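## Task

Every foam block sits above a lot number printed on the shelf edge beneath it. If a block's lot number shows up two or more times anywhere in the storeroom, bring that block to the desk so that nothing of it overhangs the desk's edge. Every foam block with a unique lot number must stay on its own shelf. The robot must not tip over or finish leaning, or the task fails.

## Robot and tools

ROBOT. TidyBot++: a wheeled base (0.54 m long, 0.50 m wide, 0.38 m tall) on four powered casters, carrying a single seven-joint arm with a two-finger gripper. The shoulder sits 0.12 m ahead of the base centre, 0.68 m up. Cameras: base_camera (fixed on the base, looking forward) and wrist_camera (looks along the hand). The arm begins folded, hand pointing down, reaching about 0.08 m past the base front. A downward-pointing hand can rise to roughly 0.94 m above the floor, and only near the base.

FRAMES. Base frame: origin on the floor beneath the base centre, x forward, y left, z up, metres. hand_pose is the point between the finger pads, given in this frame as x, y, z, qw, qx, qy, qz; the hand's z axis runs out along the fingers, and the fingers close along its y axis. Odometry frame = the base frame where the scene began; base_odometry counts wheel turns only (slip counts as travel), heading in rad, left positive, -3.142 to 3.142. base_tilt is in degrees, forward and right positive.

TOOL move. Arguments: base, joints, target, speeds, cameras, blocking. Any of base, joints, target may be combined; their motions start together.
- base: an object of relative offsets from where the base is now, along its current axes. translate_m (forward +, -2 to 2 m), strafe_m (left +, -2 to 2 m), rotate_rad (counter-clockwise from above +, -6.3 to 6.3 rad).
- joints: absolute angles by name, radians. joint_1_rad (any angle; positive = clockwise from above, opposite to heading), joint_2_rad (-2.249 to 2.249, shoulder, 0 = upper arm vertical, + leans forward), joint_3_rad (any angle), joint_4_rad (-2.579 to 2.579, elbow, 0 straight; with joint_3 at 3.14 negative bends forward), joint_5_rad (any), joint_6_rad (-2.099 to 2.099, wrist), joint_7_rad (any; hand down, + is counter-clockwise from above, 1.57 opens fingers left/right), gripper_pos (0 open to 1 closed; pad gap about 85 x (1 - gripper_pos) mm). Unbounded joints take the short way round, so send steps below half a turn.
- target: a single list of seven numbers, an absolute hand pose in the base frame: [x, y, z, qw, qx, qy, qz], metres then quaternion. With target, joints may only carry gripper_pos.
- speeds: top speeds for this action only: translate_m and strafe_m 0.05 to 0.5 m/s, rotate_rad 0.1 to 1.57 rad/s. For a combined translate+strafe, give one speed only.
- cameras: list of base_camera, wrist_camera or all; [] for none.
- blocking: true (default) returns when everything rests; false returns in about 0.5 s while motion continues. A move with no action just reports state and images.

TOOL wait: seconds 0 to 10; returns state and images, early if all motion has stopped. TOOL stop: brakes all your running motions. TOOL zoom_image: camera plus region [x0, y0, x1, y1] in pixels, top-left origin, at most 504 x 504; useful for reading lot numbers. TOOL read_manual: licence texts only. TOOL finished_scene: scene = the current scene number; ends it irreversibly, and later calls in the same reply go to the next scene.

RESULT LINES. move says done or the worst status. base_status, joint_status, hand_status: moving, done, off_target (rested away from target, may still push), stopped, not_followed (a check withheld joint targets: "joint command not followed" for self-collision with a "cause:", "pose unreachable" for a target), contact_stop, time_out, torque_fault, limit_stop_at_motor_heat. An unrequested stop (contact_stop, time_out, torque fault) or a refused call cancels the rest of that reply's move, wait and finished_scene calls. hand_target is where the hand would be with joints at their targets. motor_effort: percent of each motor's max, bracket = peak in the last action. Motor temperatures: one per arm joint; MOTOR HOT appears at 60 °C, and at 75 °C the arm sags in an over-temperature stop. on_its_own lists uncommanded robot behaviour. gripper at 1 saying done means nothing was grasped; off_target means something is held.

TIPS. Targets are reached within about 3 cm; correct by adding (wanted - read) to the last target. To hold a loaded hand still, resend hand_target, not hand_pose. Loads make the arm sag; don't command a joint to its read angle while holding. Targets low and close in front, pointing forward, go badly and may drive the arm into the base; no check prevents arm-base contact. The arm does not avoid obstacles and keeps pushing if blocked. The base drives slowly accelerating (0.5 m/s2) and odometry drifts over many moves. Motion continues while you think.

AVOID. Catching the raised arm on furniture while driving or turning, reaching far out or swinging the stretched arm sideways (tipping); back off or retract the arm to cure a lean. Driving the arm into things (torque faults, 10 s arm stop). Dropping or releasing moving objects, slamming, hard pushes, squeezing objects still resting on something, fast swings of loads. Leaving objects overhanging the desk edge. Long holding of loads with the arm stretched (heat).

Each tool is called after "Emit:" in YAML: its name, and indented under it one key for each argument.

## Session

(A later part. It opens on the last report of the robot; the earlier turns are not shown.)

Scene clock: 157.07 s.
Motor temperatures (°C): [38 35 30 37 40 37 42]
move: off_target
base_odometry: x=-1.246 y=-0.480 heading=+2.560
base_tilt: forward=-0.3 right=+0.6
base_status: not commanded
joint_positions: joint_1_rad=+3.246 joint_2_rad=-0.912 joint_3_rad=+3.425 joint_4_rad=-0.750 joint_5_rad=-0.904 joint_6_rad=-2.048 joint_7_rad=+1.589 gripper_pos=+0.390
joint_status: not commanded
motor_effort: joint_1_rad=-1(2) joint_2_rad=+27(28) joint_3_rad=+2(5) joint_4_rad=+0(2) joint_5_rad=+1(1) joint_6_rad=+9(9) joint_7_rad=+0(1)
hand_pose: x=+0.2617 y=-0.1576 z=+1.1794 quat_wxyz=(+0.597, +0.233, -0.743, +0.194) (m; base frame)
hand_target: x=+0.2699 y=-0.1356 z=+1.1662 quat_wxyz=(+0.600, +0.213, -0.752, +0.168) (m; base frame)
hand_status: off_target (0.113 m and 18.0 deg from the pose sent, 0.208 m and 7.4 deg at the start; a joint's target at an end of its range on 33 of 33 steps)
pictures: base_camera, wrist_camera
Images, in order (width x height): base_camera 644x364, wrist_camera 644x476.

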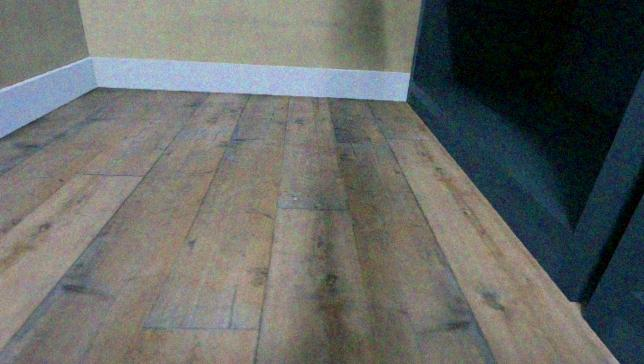

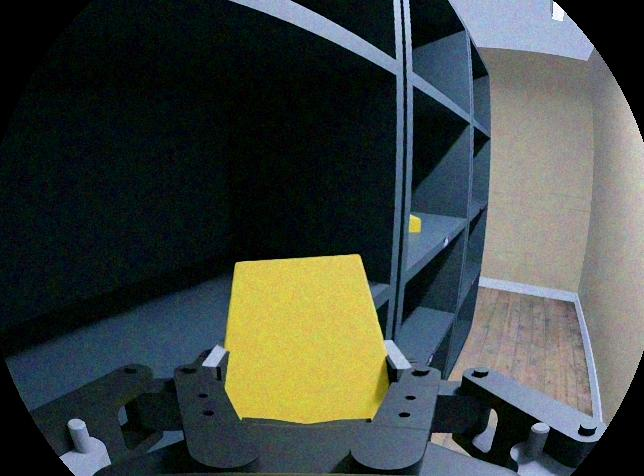

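Emit:
move:
  joints: {"joint_1_rad":3.6}
  base: {"translate_m":-1.7}

Emit:
move:
  base: {"translate_m":-0.8}

Scene clock: 166.57 s.
Motor temperatures (°C): [38 35 30 37 40 37 42]
move: done
base_odometry: x=+0.174 y=-1.414 heading=+2.559
base_tilt: forward=-0.3 right=+0.6
base_status: done
joint_positions: joint_1_rad=+3.586 joint_2_rad=-0.921 joint_3_rad=+3.426 joint_4_rad=-0.744 joint_5_rad=-0.900 joint_6_rad=-2.049 joint_7_rad=+1.589 gripper_pos=+0.390
joint_status: all done
motor_effort: joint_1_rad=-1(3) joint_2_rad=+28(31) joint_3_rad=+1(2) joint_4_rad=+2(3) joint_5_rad=+1(1) joint_6_rad=+9(9) joint_7_rad=+0(1)
hand_pose: x=+0.2059 y=-0.1970 z=+1.1786 quat_wxyz=(+0.626, +0.103, -0.769, +0.085) (m; base frame)
hand_target: x=+0.2112 y=-0.1807 z=+1.1662 quat_wxyz=(+0.621, +0.073, -0.778, +0.056) (m; base frame)
hand_status: not commanded
pictures: base_camera, wrist_camera
Images, in order (width x height): base_camera 644x364, wrist_camera 644x476.

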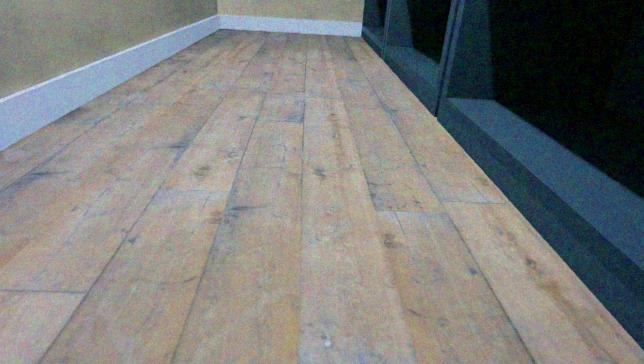

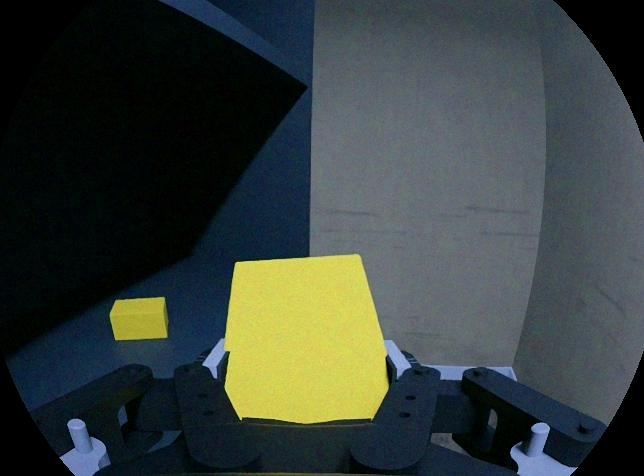

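Scene clock: 169.30 s.
Motor temperatures (°C): [38 35 30 37 40 37 42]
move: done
base_odometry: x=+0.842 y=-1.854 heading=+2.558
base_tilt: forward=-0.3 right=+0.6
base_status: done
joint_positions: joint_1_rad=+3.588 joint_2_rad=-0.921 joint_3_rad=+3.427 joint_4_rad=-0.744 joint_5_rad=-0.899 joint_6_rad=-2.049 joint_7_rad=+1.589 gripper_pos=+0.390
joint_status: not commanded
motor_effort: joint_1_rad=+0(2) joint_2_rad=+27(31) joint_3_rad=+1(2) joint_4_rad=+1(2) joint_5_rad=+1(1) joint_6_rad=+9(10) joint_7_rad=+0(1)
hand_pose: x=+0.2053 y=-0.1969 z=+1.1787 quat_wxyz=(+0.625, +0.102, -0.769, +0.084) (m; base frame)
hand_target: x=+0.2112 y=-0.1807 z=+1.1662 quat_wxyz=(+0.621, +0.073, -0.778, +0.056) (m; base frame)
hand_status: not commanded
pictures: base_camera, wrist_camera
Images, in order (width x height): base_camera 644x364, wrist_camera 644x476.

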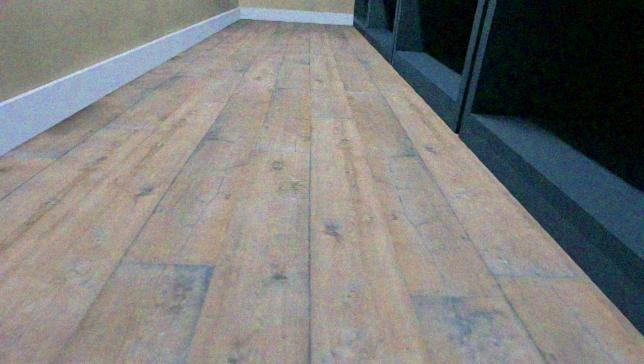

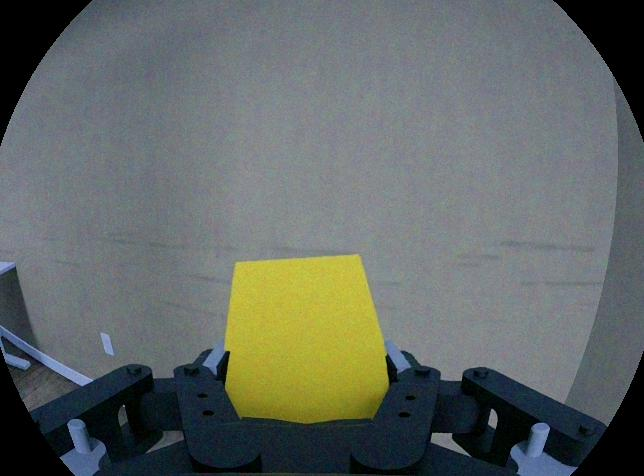

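Emit:
move:
  base: {"translate_m":-0.15}
  cameras: []

Emit:
move:
  base: {"strafe_m":-1.3}

Scene clock: 171.00 s.
Motor temperatures (°C): [38 35 30 37 40 37 42]
move: done
base_odometry: x=+0.968 y=-1.937 heading=+2.557
base_tilt: forward=-0.3 right=+0.6
base_status: done
joint_positions: joint_1_rad=+3.592 joint_2_rad=-0.915 joint_3_rad=+3.427 joint_4_rad=-0.743 joint_5_rad=-0.899 joint_6_rad=-2.049 joint_7_rad=+1.589 gripper_pos=+0.390
joint_status: not commanded
motor_effort: joint_1_rad=-1(2) joint_2_rad=+27(31) joint_3_rad=+1(2) joint_4_rad=+1(2) joint_5_rad=+0(1) joint_6_rad=+9(10) joint_7_rad=+0(1)
hand_pose: x=+0.2024 y=-0.1959 z=+1.1795 quat_wxyz=(+0.624, +0.100, -0.770, +0.084) (m; base frame)
hand_target: x=+0.2112 y=-0.1807 z=+1.1662 quat_wxyz=(+0.621, +0.073, -0.778, +0.056) (m; base frame)
hand_status: not commanded
pictures: none
No camera images: "cameras" was empty.

Scene clock: 177.20 s.
Motor temperatures (°C): [38 35 30 37 40 37 42]
move: time_out
base_odometry: x=+1.684 y=-0.856 heading=+2.563
base_tilt: forward=-0.3 right=+0.5
base_status: strafe_m time_out (by the wheels' count: -1.297 of -1.300)
joint_positions: joint_1_rad=+3.440 joint_2_rad=-0.805 joint_3_rad=+3.468 joint_4_rad=-0.770 joint_5_rad=-0.816 joint_6_rad=-2.055 joint_7_rad=+1.589 gripper_pos=+0.390
joint_status: not commanded
motor_effort: joint_1_rad=+30(49) joint_2_rad=-2(27) joint_3_rad=-4(17) joint_4_rad=+9(20) joint_5_rad=-6(19) joint_6_rad=+6(11) joint_7_rad=+0(1)
hand_pose: x=+0.1661 y=-0.1288 z=+1.1890 quat_wxyz=(+0.574, +0.083, -0.802, +0.144) (m; base frame)
hand_target: x=+0.2112 y=-0.1807 z=+1.1662 quat_wxyz=(+0.621, +0.073, -0.778, +0.056) (m; base frame)
hand_status: not commanded
pictures: base_camera, wrist_camera
Images, in order (width x height): base_camera 644x364, wrist_camera 644x476.

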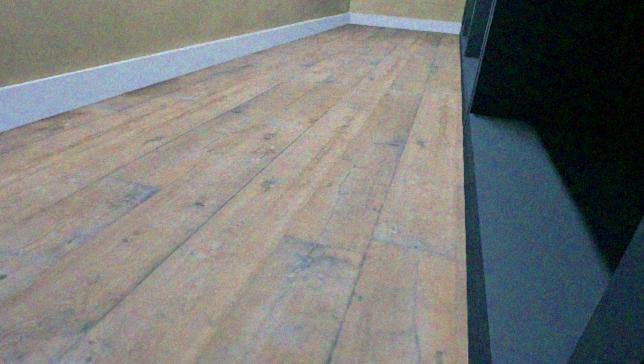

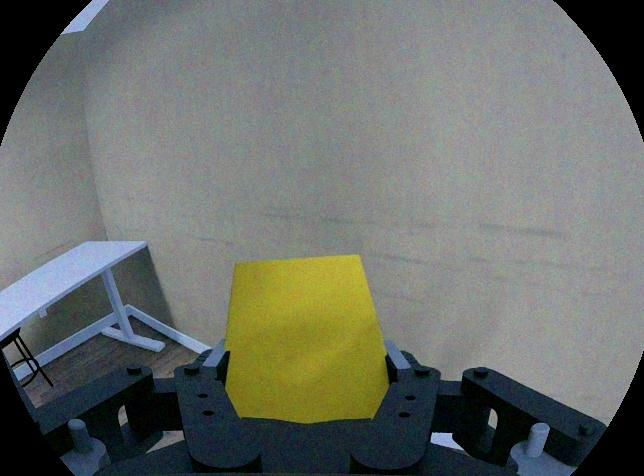

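Emit:
move:
  base: {"strafe_m":0.15}
  cameras: []

Emit:
move:
  base: {"rotate_rad":-0.3}

Emit:
move:
  base: {"translate_m":-0.3}

Scene clock: 178.90 s.
Motor temperatures (°C): [38 35 30 37 40 37 42]
move: done
base_odometry: x=+1.602 y=-0.981 heading=+2.562
base_tilt: forward=-0.3 right=+0.6
base_status: done
joint_positions: joint_1_rad=+3.602 joint_2_rad=-0.925 joint_3_rad=+3.446 joint_4_rad=-0.743 joint_5_rad=-0.816 joint_6_rad=-2.057 joint_7_rad=+1.589 gripper_pos=+0.390
joint_status: not commanded
motor_effort: joint_1_rad=+0(27) joint_2_rad=+27(32) joint_3_rad=+1(9) joint_4_rad=+1(10) joint_5_rad=+0(9) joint_6_rad=+8(10) joint_7_rad=+0(2)
hand_pose: x=+0.2015 y=-0.1705 z=+1.1773 quat_wxyz=(+0.629, +0.051, -0.773, +0.064) (m; base frame)
hand_target: x=+0.2112 y=-0.1807 z=+1.1662 quat_wxyz=(+0.621, +0.073, -0.778, +0.056) (m; base frame)
hand_status: not commanded
pictures: none
No camera images: "cameras" was empty.

Scene clock: 181.87 s.
Motor temperatures (°C): [38 35 30 37 40 37 42]
move: time_out
base_odometry: x=+1.601 y=-0.982 heading=+2.276
base_tilt: forward=-0.3 right=+0.6
base_status: rotate_rad time_out (by the wheels' count: -0.286 of -0.300)
joint_positions: joint_1_rad=+3.501 joint_2_rad=-0.916 joint_3_rad=+3.439 joint_4_rad=-0.740 joint_5_rad=-0.819 joint_6_rad=-2.057 joint_7_rad=+1.589 gripper_pos=+0.390
joint_status: not commanded
motor_effort: joint_1_rad=+21(26) joint_2_rad=+25(28) joint_3_rad=+0(11) joint_4_rad=+2(2) joint_5_rad=+0(5) joint_6_rad=+9(10) joint_7_rad=+0(1)
hand_pose: x=+0.2149 y=-0.1629 z=+1.1782 quat_wxyz=(+0.622, +0.094, -0.772, +0.096) (m; base frame)
hand_target: x=+0.2112 y=-0.1807 z=+1.1662 quat_wxyz=(+0.621, +0.073, -0.778, +0.056) (m; base frame)
hand_status: not commanded
pictures: base_camera, wrist_camera
Images, in order (width x height): base_camera 644x364, wrist_camera 644x476.

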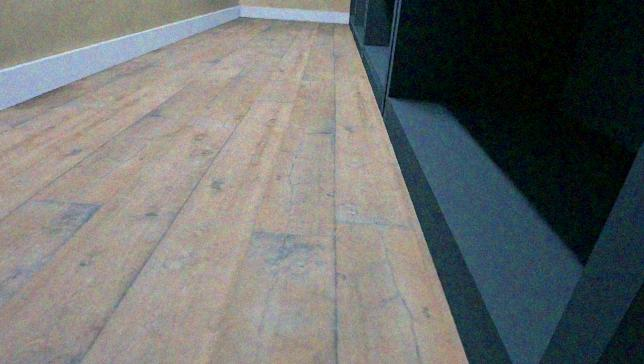

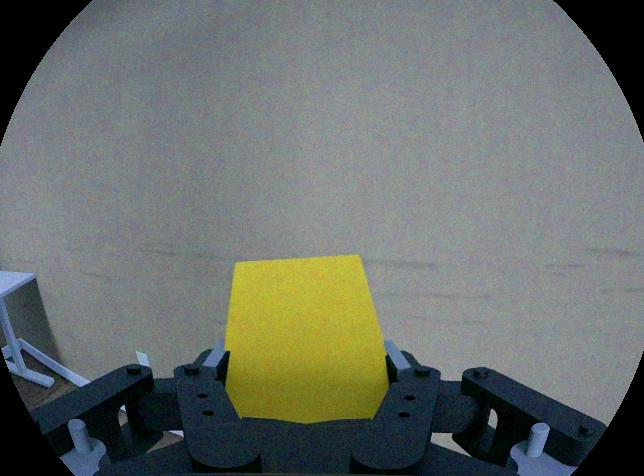

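not run: a stop that you did not command came earlier in this reply.

Emit:
move:
  base: {"strafe_m":0.12}
  cameras: []

Emit:
move:
  base: {"rotate_rad":-0.12}

Emit:
move:
  base: {"translate_m":-0.3}

Scene clock: 183.23 s.
Motor temperatures (°C): [38 35 30 37 40 37 42]
move: done
base_odometry: x=+1.510 y=-1.060 heading=+2.275
base_tilt: forward=-0.3 right=+0.6
base_status: done
joint_positions: joint_1_rad=+3.595 joint_2_rad=-0.919 joint_3_rad=+3.439 joint_4_rad=-0.740 joint_5_rad=-0.819 joint_6_rad=-2.057 joint_7_rad=+1.589 gripper_pos=+0.390
joint_status: not commanded
motor_effort: joint_1_rad=+0(13) joint_2_rad=+27(30) joint_3_rad=+1(3) joint_4_rad=+1(3) joint_5_rad=+0(1) joint_6_rad=+8(9) joint_7_rad=+0(1)
hand_pose: x=+0.2006 y=-0.1720 z=+1.1777 quat_wxyz=(+0.627, +0.058, -0.774, +0.066) (m; base frame)
hand_target: x=+0.2112 y=-0.1807 z=+1.1662 quat_wxyz=(+0.621, +0.073, -0.778, +0.056) (m; base frame)
hand_status: not commanded
pictures: none
No camera images: "cameras" was empty.

Scene clock: 184.17 s.
Motor temperatures (°C): [38 35 30 37 40 37 42]
move: done
base_odometry: x=+1.510 y=-1.060 heading=+2.155
base_tilt: forward=-0.3 right=+0.6
base_status: done
joint_positions: joint_1_rad=+3.604 joint_2_rad=-0.919 joint_3_rad=+3.439 joint_4_rad=-0.740 joint_5_rad=-0.819 joint_6_rad=-2.057 joint_7_rad=+1.589 gripper_pos=+0.390
joint_status: not commanded
motor_effort: joint_1_rad=-1(3) joint_2_rad=+27(29) joint_3_rad=+1(2) joint_4_rad=+1(2) joint_5_rad=+0(1) joint_6_rad=+8(10) joint_7_rad=+0(1)
hand_pose: x=+0.1992 y=-0.1727 z=+1.1777 quat_wxyz=(+0.627, +0.055, -0.775, +0.064) (m; base frame)
hand_target: x=+0.2112 y=-0.1807 z=+1.1662 quat_wxyz=(+0.621, +0.073, -0.778, +0.056) (m; base frame)
hand_status: not commanded
pictures: base_camera, wrist_camera
Images, in order (width x height): base_camera 644x364, wrist_camera 644x476.

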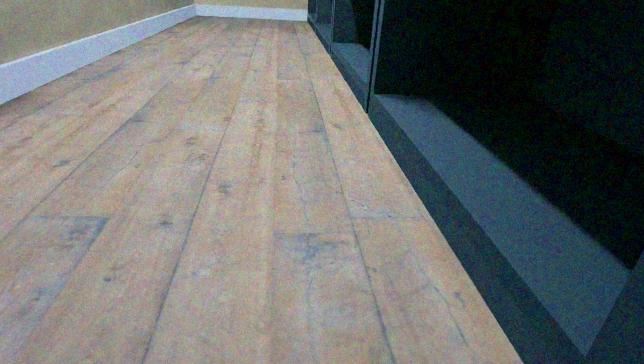

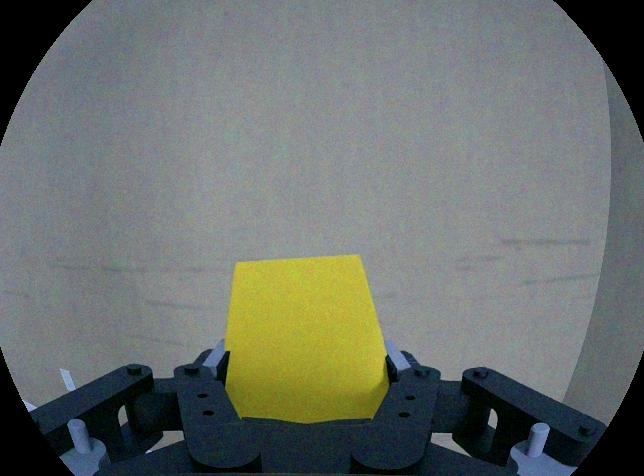

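Scene clock: 186.00 s.
Motor temperatures (°C): [38 35 30 37 40 37 42]
move: done
base_odometry: x=+1.675 y=-1.310 heading=+2.154
base_tilt: forward=-0.3 right=+0.6
base_status: done
joint_positions: joint_1_rad=+3.603 joint_2_rad=-0.916 joint_3_rad=+3.439 joint_4_rad=-0.740 joint_5_rad=-0.819 joint_6_rad=-2.057 joint_7_rad=+1.589 gripper_pos=+0.390
joint_status: not commanded
motor_effort: joint_1_rad=-1(3) joint_2_rad=+27(32) joint_3_rad=+1(2) joint_4_rad=+0(3) joint_5_rad=+0(1) joint_6_rad=+8(9) joint_7_rad=-1(1)
hand_pose: x=+0.1976 y=-0.1719 z=+1.1782 quat_wxyz=(+0.626, +0.054, -0.776, +0.064) (m; base frame)
hand_target: x=+0.2112 y=-0.1807 z=+1.1662 quat_wxyz=(+0.621, +0.073, -0.778, +0.056) (m; base frame)
hand_status: not commanded
pictures: base_camera, wrist_camera
Images, in order (width x height): base_camera 644x364, wrist_camera 644x476.

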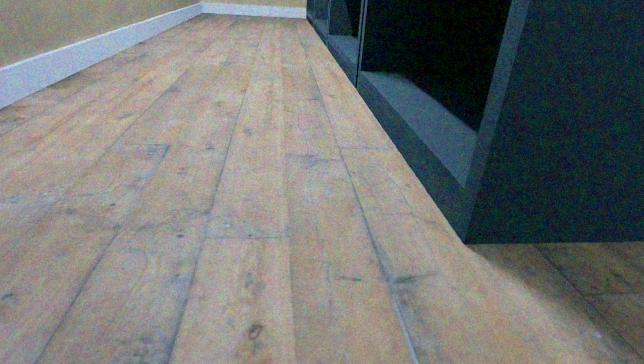

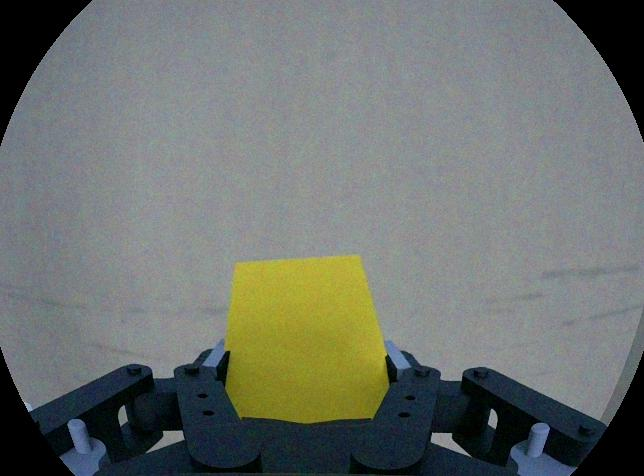

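Emit:
move:
  base: {"strafe_m":-1.3}

Scene clock: 190.93 s.
Motor temperatures (°C): [38 36 30 37 40 37 42]
move: done
base_odometry: x=+2.760 y=-0.595 heading=+2.155
base_tilt: forward=-0.3 right=+0.6
base_status: done
joint_positions: joint_1_rad=+3.606 joint_2_rad=-0.930 joint_3_rad=+3.433 joint_4_rad=-0.733 joint_5_rad=-0.821 joint_6_rad=-2.058 joint_7_rad=+1.589 gripper_pos=+0.390
joint_status: not commanded
motor_effort: joint_1_rad=+0(11) joint_2_rad=+27(36) joint_3_rad=+1(6) joint_4_rad=+1(4) joint_5_rad=+0(4) joint_6_rad=+9(10) joint_7_rad=+0(1)
hand_pose: x=+0.2042 y=-0.1782 z=+1.1762 quat_wxyz=(+0.631, +0.060, -0.772, +0.059) (m; base frame)
hand_target: x=+0.2112 y=-0.1807 z=+1.1662 quat_wxyz=(+0.621, +0.073, -0.778, +0.056) (m; base frame)
hand_status: not commanded
pictures: base_camera, wrist_camera
Images, in order (width x height): base_camera 644x364, wrist_camera 644x476.

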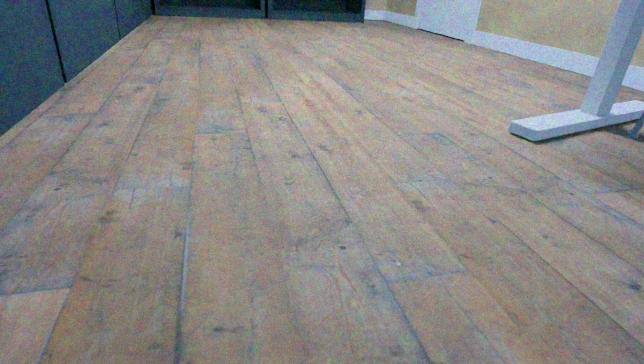

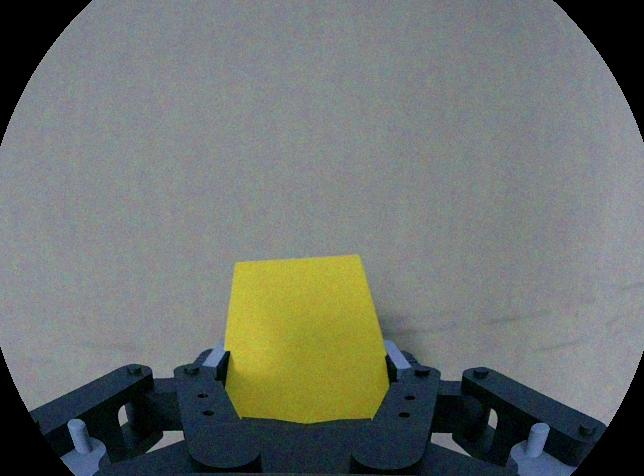

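Emit:
move:
  base: {"translate_m":0.8}
  cameras: []

Emit:
move:
  joints: {"joint_1_rad":6.283,"joint_2_rad":-0.6,"joint_3_rad":3.14,"joint_4_rad":-1.7,"joint_5_rad":0,"joint_6_rad":-0.8,"joint_7_rad":1.59}

Emit:
move:
  base: {"rotate_rad":-1.5}

Scene clock: 194.13 s.
Motor temperatures (°C): [38 36 30 37 40 37 42]
move: done
base_odometry: x=+2.319 y=+0.072 heading=+2.154
base_tilt: forward=-0.3 right=+0.6
base_status: done
joint_positions: joint_1_rad=+3.606 joint_2_rad=-0.924 joint_3_rad=+3.433 joint_4_rad=-0.733 joint_5_rad=-0.821 joint_6_rad=-2.058 joint_7_rad=+1.589 gripper_pos=+0.390
joint_status: not commanded
motor_effort: joint_1_rad=+0(3) joint_2_rad=+26(30) joint_3_rad=+1(2) joint_4_rad=+1(3) joint_5_rad=+1(1) joint_6_rad=+9(10) joint_7_rad=+0(1)
hand_pose: x=+0.2019 y=-0.1771 z=+1.1769 quat_wxyz=(+0.629, +0.059, -0.773, +0.060) (m; base frame)
hand_target: x=+0.2112 y=-0.1807 z=+1.1662 quat_wxyz=(+0.621, +0.073, -0.778, +0.056) (m; base frame)
hand_status: not commanded
pictures: none
No camera images: "cameras" was empty.

Scene clock: 197.77 s.
Motor temperatures (°C): [38 36 30 37 40 37 42]
move: done
base_odometry: x=+2.319 y=+0.072 heading=+2.155
base_tilt: forward=-0.3 right=+0.6
base_status: not commanded
joint_positions: joint_1_rad=+6.264 joint_2_rad=-0.615 joint_3_rad=+3.157 joint_4_rad=-1.670 joint_5_rad=-0.072 joint_6_rad=-0.859 joint_7_rad=+1.589 gripper_pos=+0.390
joint_status: all done
motor_effort: joint_1_rad=+0(3) joint_2_rad=+1(29) joint_3_rad=+1(3) joint_4_rad=+20(21) joint_5_rad=+0(2) joint_6_rad=+9(10) joint_7_rad=-1(1)
hand_pose: x=+0.4426 y=+0.0169 z=+1.0764 quat_wxyz=(+0.036, -0.817, -0.004, -0.576) (m; base frame)
hand_target: x=+0.4562 y=+0.0022 z=+1.0710 quat_wxyz=(-0.006, -0.813, -0.009, -0.582) (m; base frame)
hand_status: not commanded
pictures: base_camera, wrist_camera
Images, in order (width x height): base_camera 644x364, wrist_camera 644x476.

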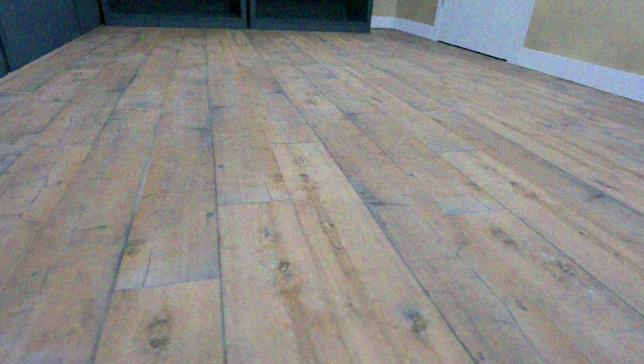

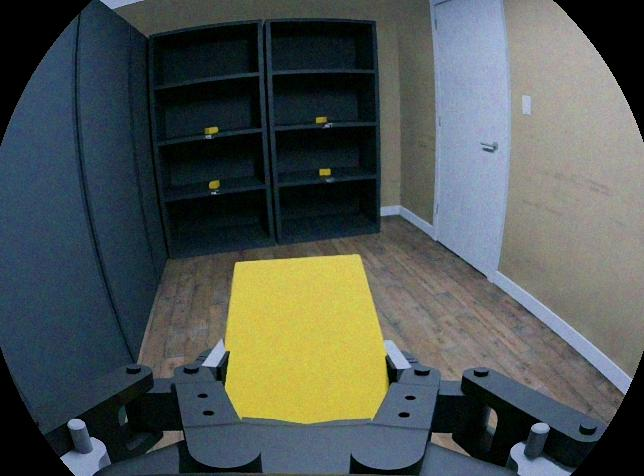

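Scene clock: 200.00 s.
Motor temperatures (°C): [38 36 30 37 40 37 42]
move: done
base_odometry: x=+2.319 y=+0.072 heading=+0.655
base_tilt: forward=-0.4 right=+0.6
base_status: done
joint_positions: joint_1_rad=+6.268 joint_2_rad=-0.611 joint_3_rad=+3.152 joint_4_rad=-1.671 joint_5_rad=-0.066 joint_6_rad=-0.855 joint_7_rad=+1.589 gripper_pos=+0.390
joint_status: not commanded
motor_effort: joint_1_rad=+0(1) joint_2_rad=+2(2) joint_3_rad=+1(2) joint_4_rad=+21(21) joint_5_rad=+0(1) joint_6_rad=+9(9) joint_7_rad=+0(1)
hand_pose: x=+0.4444 y=+0.0167 z=+1.0759 quat_wxyz=(+0.032, -0.817, -0.005, -0.576) (m; base frame)
hand_target: x=+0.4562 y=+0.0022 z=+1.0710 quat_wxyz=(-0.006, -0.813, -0.009, -0.582) (m; base frame)
hand_status: not commanded
pictures: base_camera, wrist_camera
Images, in order (width x height): base_camera 644x364, wrist_camera 644x476.

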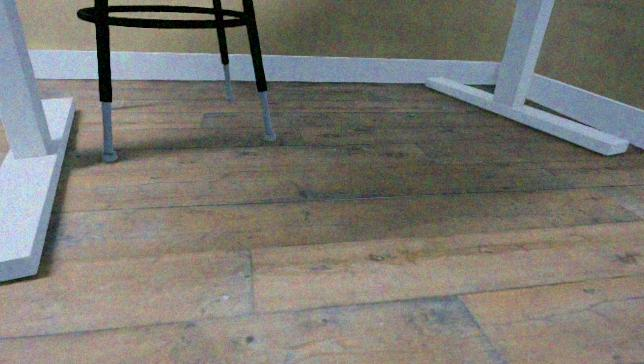

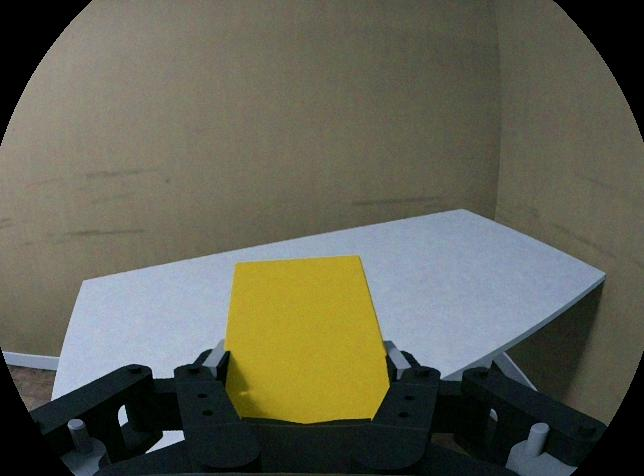

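Emit:
move:
  base: {"rotate_rad":0.41}
  cameras: []

Emit:
move:
  base: {"translate_m":0.1}
  joints: {"joint_1_rad":6.283,"joint_2_rad":0.1,"joint_3_rad":3.14,"joint_4_rad":-1.84,"joint_5_rad":0,"joint_6_rad":0.05}

Scene clock: 203.23 s.
Motor temperatures (°C): [38 36 30 37 40 37 42]
move: done
base_odometry: x=+2.319 y=+0.072 heading=+1.064
base_tilt: forward=-0.3 right=+0.6
base_status: done
joint_positions: joint_1_rad=+6.268 joint_2_rad=-0.611 joint_3_rad=+3.147 joint_4_rad=-1.671 joint_5_rad=-0.065 joint_6_rad=-0.855 joint_7_rad=+1.589 gripper_pos=+0.390
joint_status: not commanded
motor_effort: joint_1_rad=-1(1) joint_2_rad=+1(2) joint_3_rad=+1(2) joint_4_rad=+20(21) joint_5_rad=+0(1) joint_6_rad=+8(9) joint_7_rad=+0(1)
hand_pose: x=+0.4443 y=+0.0186 z=+1.0758 quat_wxyz=(+0.031, -0.817, -0.007, -0.576) (m; base frame)
hand_target: x=+0.4562 y=+0.0022 z=+1.0710 quat_wxyz=(-0.006, -0.813, -0.009, -0.582) (m; base frame)
hand_status: not commanded
pictures: none
No camera images: "cameras" was empty.

Scene clock: 205.57 s.
Motor temperatures (°C): [38 36 30 37 40 37 42]
move: done
base_odometry: x=+2.367 y=+0.160 heading=+1.063
base_tilt: forward=-0.3 right=+0.6
base_status: done
joint_positions: joint_1_rad=+6.268 joint_2_rad=+0.084 joint_3_rad=+3.147 joint_4_rad=-1.811 joint_5_rad=-0.065 joint_6_rad=-0.009 joint_7_rad=+1.589 gripper_pos=+0.390
joint_status: all done
motor_effort: joint_1_rad=+0(2) joint_2_rad=-24(27) joint_3_rad=+0(3) joint_4_rad=+21(24) joint_5_rad=+1(2) joint_6_rad=+9(10) joint_7_rad=+0(1)
hand_pose: x=+0.7465 y=+0.0074 z=+0.8998 quat_wxyz=(+0.016, -0.814, +0.015, -0.580) (m; base frame)
hand_target: x=+0.7497 y=+0.0024 z=+0.8893 quat_wxyz=(-0.005, -0.810, -0.008, -0.586) (m; base frame)
hand_status: not commanded
pictures: base_camera, wrist_camera
Images, in order (width x height): base_camera 644x364, wrist_camera 644x476.

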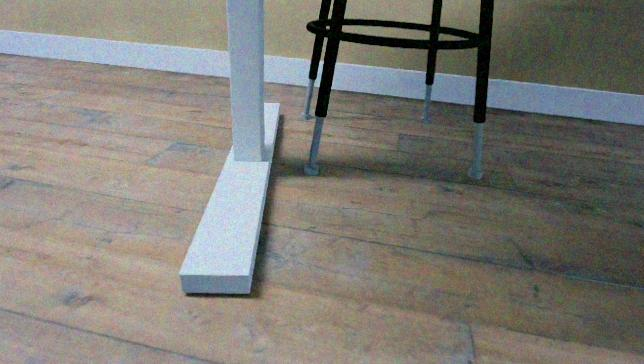

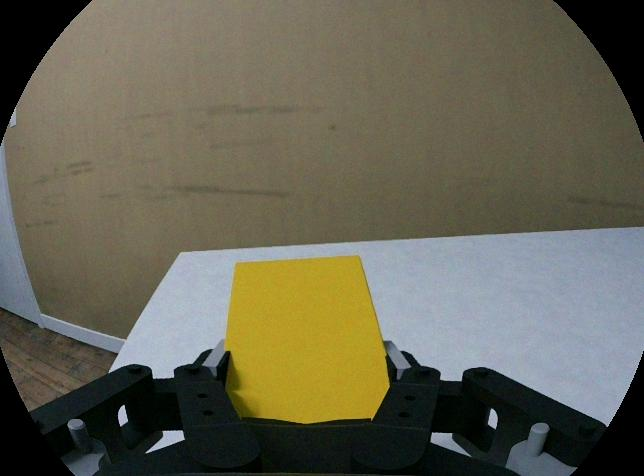

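Emit:
move:
  joints: {"joint_2_rad":0.242,"joint_4_rad":-2.056,"joint_6_rad":0.42}

Emit:
move:
  joints: {"joint_2_rad":0.279,"joint_4_rad":-2.09,"joint_6_rad":0.49}

Scene clock: 207.40 s.
Motor temperatures (°C): [38 36 30 37 40 37 42]
move: done
base_odometry: x=+2.367 y=+0.160 heading=+1.063
base_tilt: forward=-0.3 right=+0.6
base_status: not commanded
joint_positions: joint_1_rad=+6.268 joint_2_rad=+0.230 joint_3_rad=+3.147 joint_4_rad=-2.034 joint_5_rad=-0.065 joint_6_rad=+0.361 joint_7_rad=+1.589 gripper_pos=+0.390
joint_status: all done
motor_effort: joint_1_rad=-1(1) joint_2_rad=-26(29) joint_3_rad=+0(0) joint_4_rad=+18(22) joint_5_rad=+1(1) joint_6_rad=+9(10) joint_7_rad=+0(0)
hand_pose: x=+0.7510 y=+0.0003 z=+0.7893 quat_wxyz=(+0.005, -0.814, +0.020, -0.581) (m; base frame)
hand_target: x=+0.7514 y=+0.0024 z=+0.7872 quat_wxyz=(-0.005, -0.807, -0.008, -0.591) (m; base frame)
hand_status: not commanded
pictures: base_camera, wrist_camera
Images, in order (width x height): base_camera 644x364, wrist_camera 644x476.

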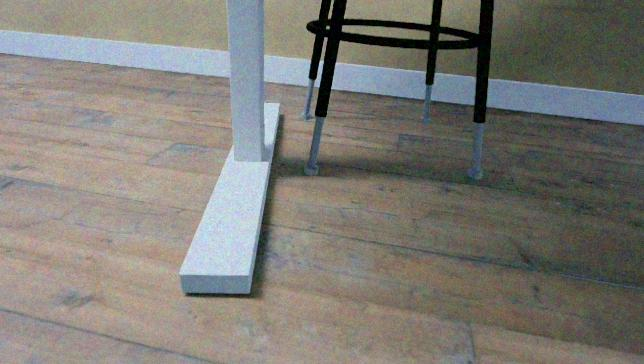

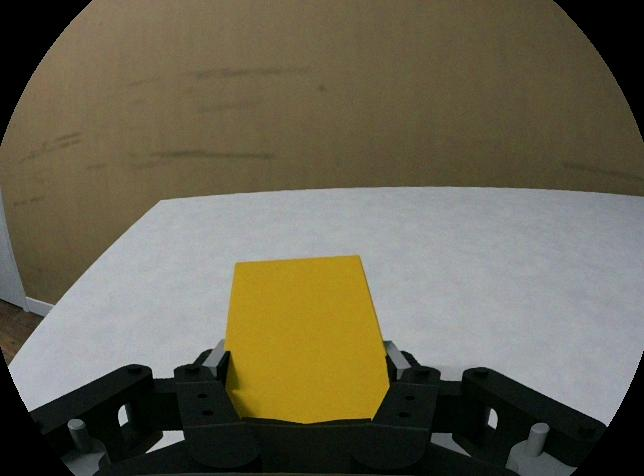

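Scene clock: 208.40 s.
Motor temperatures (°C): [38 36 30 37 40 37 42]
move: done
base_odometry: x=+2.367 y=+0.160 heading=+1.063
base_tilt: forward=-0.3 right=+0.6
base_status: not commanded
joint_positions: joint_1_rad=+6.268 joint_2_rad=+0.258 joint_3_rad=+3.147 joint_4_rad=-2.065 joint_5_rad=-0.065 joint_6_rad=+0.440 joint_7_rad=+1.589 gripper_pos=+0.390
joint_status: all done
motor_effort: joint_1_rad=+0(1) joint_2_rad=-26(28) joint_3_rad=+0(0) joint_4_rad=+17(20) joint_5_rad=+1(1) joint_6_rad=+8(10) joint_7_rad=+0(1)
hand_pose: x=+0.7521 y=-0.0011 z=+0.7781 quat_wxyz=(+0.003, -0.808, +0.020, -0.588) (m; base frame)
hand_target: x=+0.7509 y=+0.0024 z=+0.7668 quat_wxyz=(-0.005, -0.807, -0.008, -0.590) (m; base frame)
hand_status: not commanded
pictures: base_camera, wrist_camera
Images, in order (width x height): base_camera 644x364, wrist_camera 644x476.

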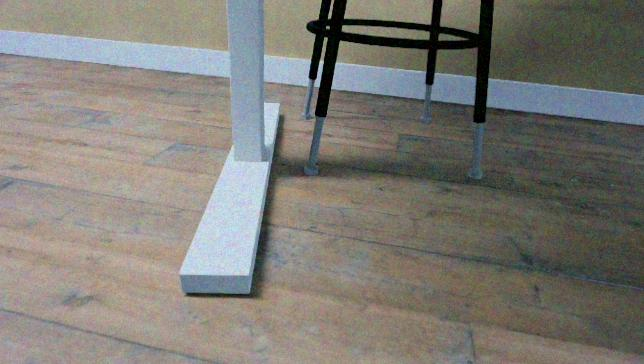

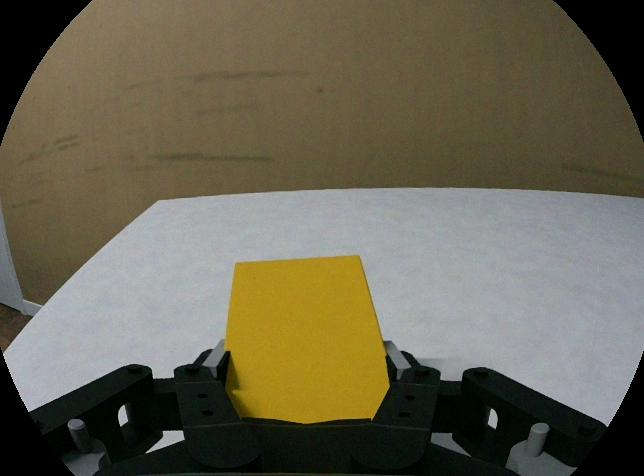

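Emit:
move:
  joints: {"joint_2_rad":0.298,"joint_4_rad":-2.107,"joint_6_rad":0.526}
  cameras: []

Emit:
move:
  joints: {"joint_2_rad":0.317,"joint_4_rad":-2.124,"joint_6_rad":0.562}

Emit:
move:
  joints: {"joint_2_rad":0.336,"joint_4_rad":-2.141,"joint_6_rad":0.598}

Scene clock: 209.27 s.
Motor temperatures (°C): [38 36 30 37 40 37 42]
move: done
base_odometry: x=+2.367 y=+0.160 heading=+1.063
base_tilt: forward=-0.3 right=+0.6
base_status: not commanded
joint_positions: joint_1_rad=+6.268 joint_2_rad=+0.274 joint_3_rad=+3.147 joint_4_rad=-2.081 joint_5_rad=-0.065 joint_6_rad=+0.477 joint_7_rad=+1.589 gripper_pos=+0.390
joint_status: all done
motor_effort: joint_1_rad=-1(1) joint_2_rad=-26(28) joint_3_rad=+0(0) joint_4_rad=+17(18) joint_5_rad=+1(1) joint_6_rad=+8(9) joint_7_rad=+0(1)
hand_pose: x=+0.7521 y=-0.0018 z=+0.7707 quat_wxyz=(+0.002, -0.807, +0.020, -0.590) (m; base frame)
hand_target: x=+0.7503 y=+0.0024 z=+0.7567 quat_wxyz=(-0.005, -0.807, -0.008, -0.590) (m; base frame)
hand_status: not commanded
pictures: none
No camera images: "cameras" was empty.

Scene clock: 209.87 s.
Motor temperatures (°C): [38 36 30 37 40 37 42]
move: done
base_odometry: x=+2.367 y=+0.160 heading=+1.063
base_tilt: forward=-0.3 right=+0.6
base_status: not commanded
joint_positions: joint_1_rad=+6.268 joint_2_rad=+0.286 joint_3_rad=+3.147 joint_4_rad=-2.094 joint_5_rad=-0.065 joint_6_rad=+0.518 joint_7_rad=+1.589 gripper_pos=+0.390
joint_status: all done
motor_effort: joint_1_rad=+0(1) joint_2_rad=-26(28) joint_3_rad=+0(1) joint_4_rad=+17(17) joint_5_rad=+1(1) joint_6_rad=+8(9) joint_7_rad=+0(1)
hand_pose: x=+0.7527 y=-0.0025 z=+0.7681 quat_wxyz=(+0.001, -0.802, +0.021, -0.597) (m; base frame)
hand_target: x=+0.7494 y=+0.0024 z=+0.7469 quat_wxyz=(-0.005, -0.807, -0.008, -0.590) (m; base frame)
hand_status: not commanded
pictures: base_camera, wrist_camera
Images, in order (width x height): base_camera 644x364, wrist_camera 644x476.

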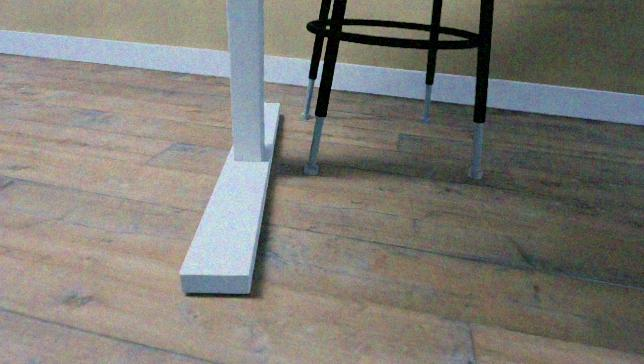

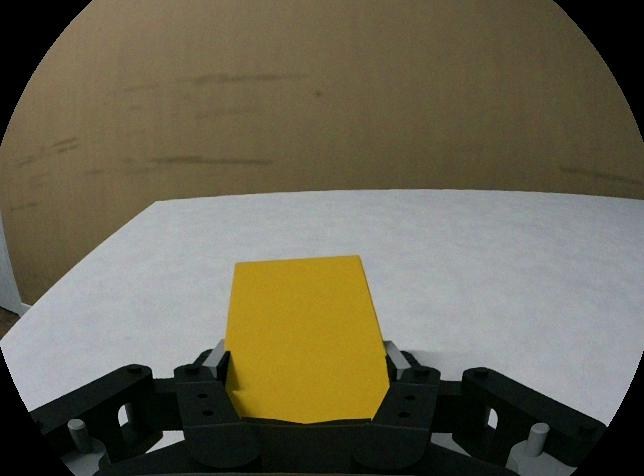

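Scene clock: 210.47 s.
Motor temperatures (°C): [38 36 30 37 40 37 42]
move: off_target
base_odometry: x=+2.367 y=+0.160 heading=+1.063
base_tilt: forward=-0.3 right=+0.6
base_status: not commanded
joint_positions: joint_1_rad=+6.268 joint_2_rad=+0.294 joint_3_rad=+3.146 joint_4_rad=-2.109 joint_5_rad=-0.064 joint_6_rad=+0.559 joint_7_rad=+1.589 gripper_pos=+0.390
joint_status: joint_2_rad off_target (ended at +0.294, target +0.336); the others done
motor_effort: joint_1_rad=+0(1) joint_2_rad=-24(27) joint_3_rad=+1(2) joint_4_rad=+17(17) joint_5_rad=+1(1) joint_6_rad=+8(8) joint_7_rad=+0(0)
hand_pose: x=+0.7521 y=-0.0024 z=+0.7680 quat_wxyz=(+0.000, -0.797, +0.020, -0.604) (m; base frame)
hand_target: x=+0.7482 y=+0.0024 z=+0.7372 quat_wxyz=(-0.005, -0.807, -0.008, -0.590) (m; base frame)
hand_status: not commanded
pictures: base_camera, wrist_camera
Images, in order (width x height): base_camera 644x364, wrist_camera 644x476.

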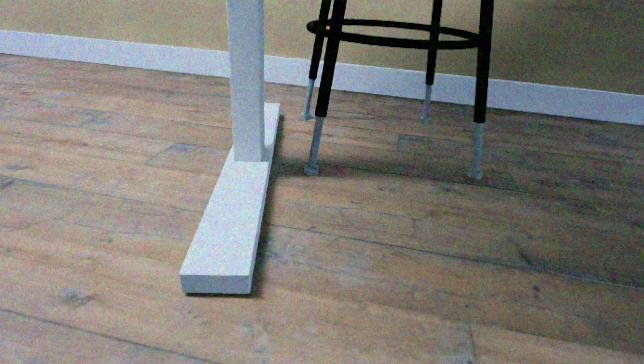

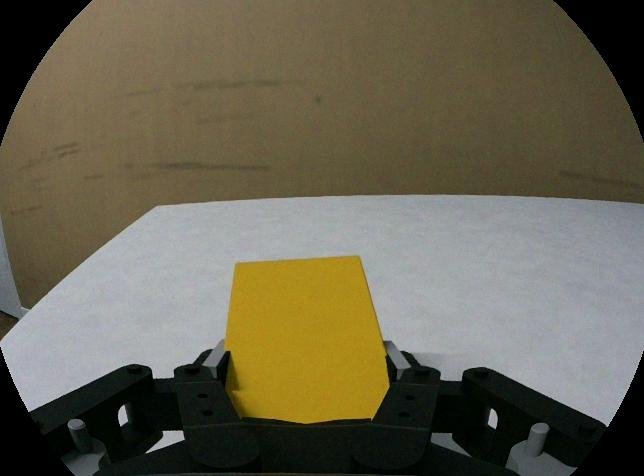

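Emit:
move:
  joints: {"joint_2_rad":0.31}
  cameras: []

Emit:
move:
  joints: {"gripper_pos":0.3}
  cameras: []

Emit:
move:
  joints: {"gripper_pos":0}

Emit:
move:
  joints: {"joint_2_rad":0.1,"joint_4_rad":-1.84,"joint_6_rad":0.05}

Scene clock: 211.30 s.
Motor temperatures (°C): [38 36 30 37 40 37 42]
move: done
base_odometry: x=+2.367 y=+0.160 heading=+1.063
base_tilt: forward=-0.3 right=+0.6
base_status: not commanded
joint_positions: joint_1_rad=+6.268 joint_2_rad=+0.292 joint_3_rad=+3.146 joint_4_rad=-2.110 joint_5_rad=-0.064 joint_6_rad=+0.559 joint_7_rad=+1.589 gripper_pos=+0.390
joint_status: all done
motor_effort: joint_1_rad=+0(0) joint_2_rad=-25(26) joint_3_rad=+0(1) joint_4_rad=+15(16) joint_5_rad=+1(1) joint_6_rad=+7(9) joint_7_rad=+0(0)
hand_pose: x=+0.7516 y=-0.0024 z=+0.7683 quat_wxyz=(+0.000, -0.797, +0.020, -0.604) (m; base frame)
hand_target: x=+0.7466 y=+0.0024 z=+0.7535 quat_wxyz=(-0.005, -0.799, -0.008, -0.601) (m; base frame)
hand_status: not commanded
pictures: none
No camera images: "cameras" was empty.

Scene clock: 212.07 s.
Motor temperatures (°C): [38 36 30 37 40 37 42]
move: done
base_odometry: x=+2.367 y=+0.160 heading=+1.063
base_tilt: forward=-0.3 right=+0.6
base_status: not commanded
joint_positions: joint_1_rad=+6.268 joint_2_rad=+0.292 joint_3_rad=+3.146 joint_4_rad=-2.114 joint_5_rad=-0.064 joint_6_rad=+0.559 joint_7_rad=+1.589 gripper_pos=+0.300
joint_status: all done
motor_effort: joint_1_rad=+0(1) joint_2_rad=-26(27) joint_3_rad=+0(0) joint_4_rad=+16(17) joint_5_rad=+1(1) joint_6_rad=+9(9) joint_7_rad=+0(0)
hand_pose: x=+0.7504 y=-0.0024 z=+0.7664 quat_wxyz=(+0.000, -0.798, +0.020, -0.603) (m; base frame)
hand_target: x=+0.7466 y=+0.0024 z=+0.7535 quat_wxyz=(-0.005, -0.799, -0.008, -0.601) (m; base frame)
hand_status: not commanded
pictures: none
No camera images: "cameras" was empty.

Scene clock: 212.77 s.
Motor temperatures (°C): [38 36 30 37 40 37 42]
move: done
base_odometry: x=+2.367 y=+0.160 heading=+1.063
base_tilt: forward=-0.3 right=+0.6
base_status: not commanded
joint_positions: joint_1_rad=+6.268 joint_2_rad=+0.292 joint_3_rad=+3.146 joint_4_rad=-2.114 joint_5_rad=-0.064 joint_6_rad=+0.559 joint_7_rad=+1.589 gripper_pos=+0.000
joint_status: all done
motor_effort: joint_1_rad=-1(1) joint_2_rad=-26(27) joint_3_rad=+0(0) joint_4_rad=+17(17) joint_5_rad=+1(1) joint_6_rad=+8(9) joint_7_rad=+0(0)
hand_pose: x=+0.7504 y=-0.0024 z=+0.7664 quat_wxyz=(+0.000, -0.798, +0.020, -0.603) (m; base frame)
hand_target: x=+0.7466 y=+0.0024 z=+0.7535 quat_wxyz=(-0.005, -0.799, -0.008, -0.601) (m; base frame)
hand_status: not commanded
pictures: base_camera, wrist_camera
Images, in order (width x height): base_camera 644x364, wrist_camera 644x476.

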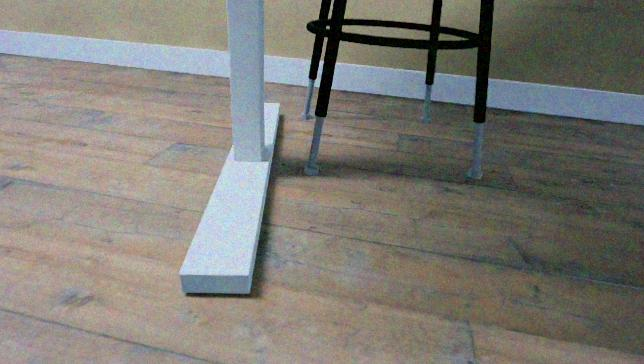

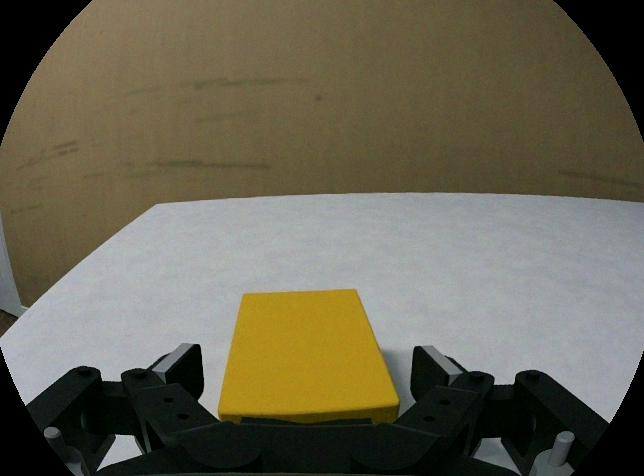

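Scene clock: 214.53 s.
Motor temperatures (°C): [38 36 30 37 40 37 42]
move: done
base_odometry: x=+2.367 y=+0.160 heading=+1.063
base_tilt: forward=-0.3 right=+0.6
base_status: not commanded
joint_positions: joint_1_rad=+6.268 joint_2_rad=+0.093 joint_3_rad=+3.146 joint_4_rad=-1.849 joint_5_rad=-0.064 joint_6_rad=+0.100 joint_7_rad=+1.589 gripper_pos=+0.000
joint_status: all done
motor_effort: joint_1_rad=+0(1) joint_2_rad=-23(29) joint_3_rad=+0(0) joint_4_rad=+21(22) joint_5_rad=+1(1) joint_6_rad=+8(10) joint_7_rad=+0(1)
hand_pose: x=+0.7510 y=+0.0061 z=+0.9032 quat_wxyz=(+0.014, -0.796, +0.016, -0.605) (m; base frame)
hand_target: x=+0.7497 y=+0.0024 z=+0.8893 quat_wxyz=(-0.005, -0.810, -0.008, -0.586) (m; base frame)
hand_status: not commanded
pictures: base_camera, wrist_camera
Images, in order (width x height): base_camera 644x364, wrist_camera 644x476.

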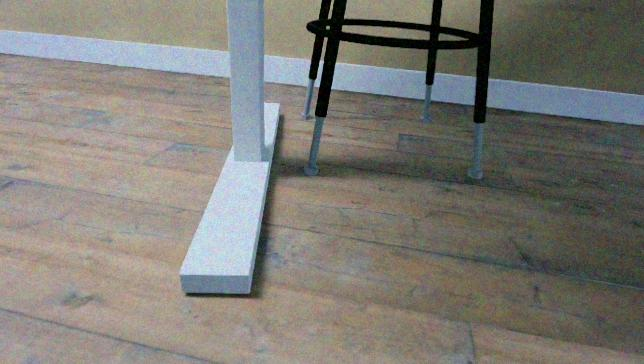

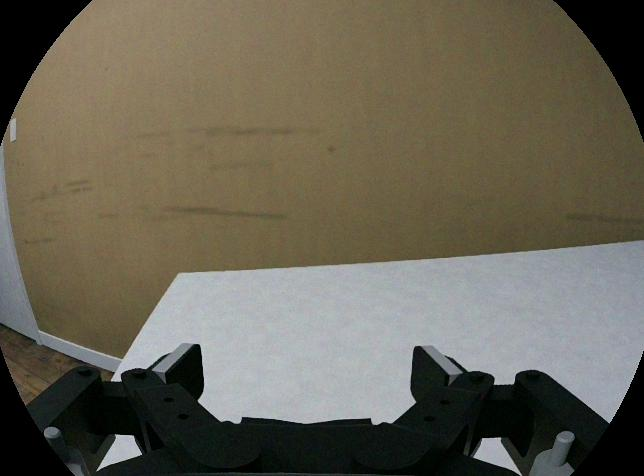

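Emit:
move:
  base: {"translate_m":-0.5}
  joints: {"joint_1_rad":6.283,"joint_2_rad":-0.88,"joint_4_rad":-1.87,"joint_5_rad":0,"joint_6_rad":-0.75}

Emit:
move:
  base: {"rotate_rad":1.55}

Scene clock: 219.07 s.
Motor temperatures (°C): [38 36 30 37 40 37 42]
move: time_out
base_odometry: x=+2.168 y=-0.197 heading=+1.069
base_tilt: forward=-0.4 right=+0.6
base_status: translate_m time_out (by the wheels' count: -0.409 of -0.500)
joint_positions: joint_1_rad=+6.272 joint_2_rad=-0.865 joint_3_rad=+3.143 joint_4_rad=-1.850 joint_5_rad=-0.061 joint_6_rad=-0.704 joint_7_rad=+1.589 gripper_pos=+0.000
joint_status: all done
motor_effort: joint_1_rad=+0(3) joint_2_rad=+8(28) joint_3_rad=+1(14) joint_4_rad=+20(25) joint_5_rad=+0(4) joint_6_rad=+9(10) joint_7_rad=+0(1)
hand_pose: x=+0.3695 y=+0.0160 z=+1.0923 quat_wxyz=(+0.028, -0.747, -0.006, -0.664) (m; base frame)
hand_target: x=+0.3643 y=+0.0021 z=+1.0699 quat_wxyz=(-0.006, -0.764, -0.008, -0.645) (m; base frame)
hand_status: not commanded
pictures: base_camera, wrist_camera
Images, in order (width x height): base_camera 644x364, wrist_camera 644x476.

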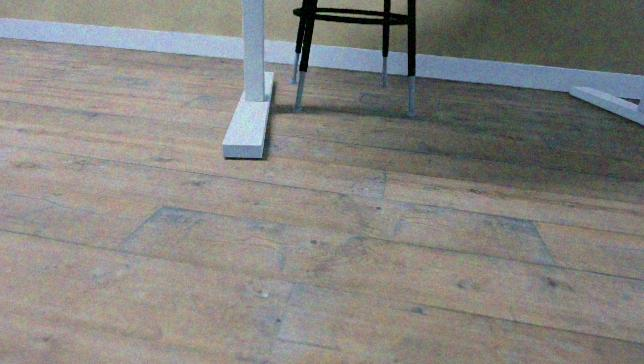

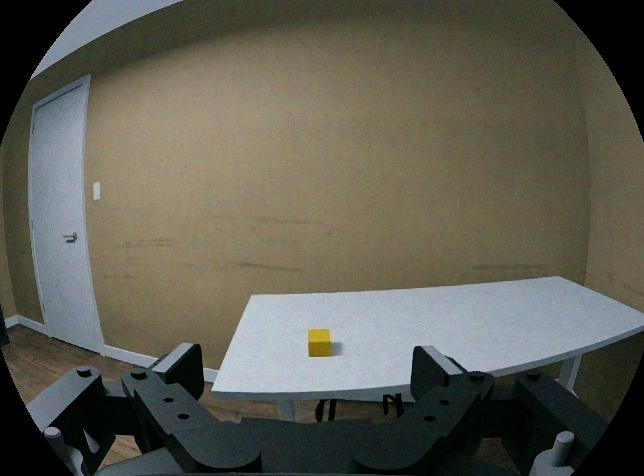

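not run: a stop that you did not command came earlier in this reply.


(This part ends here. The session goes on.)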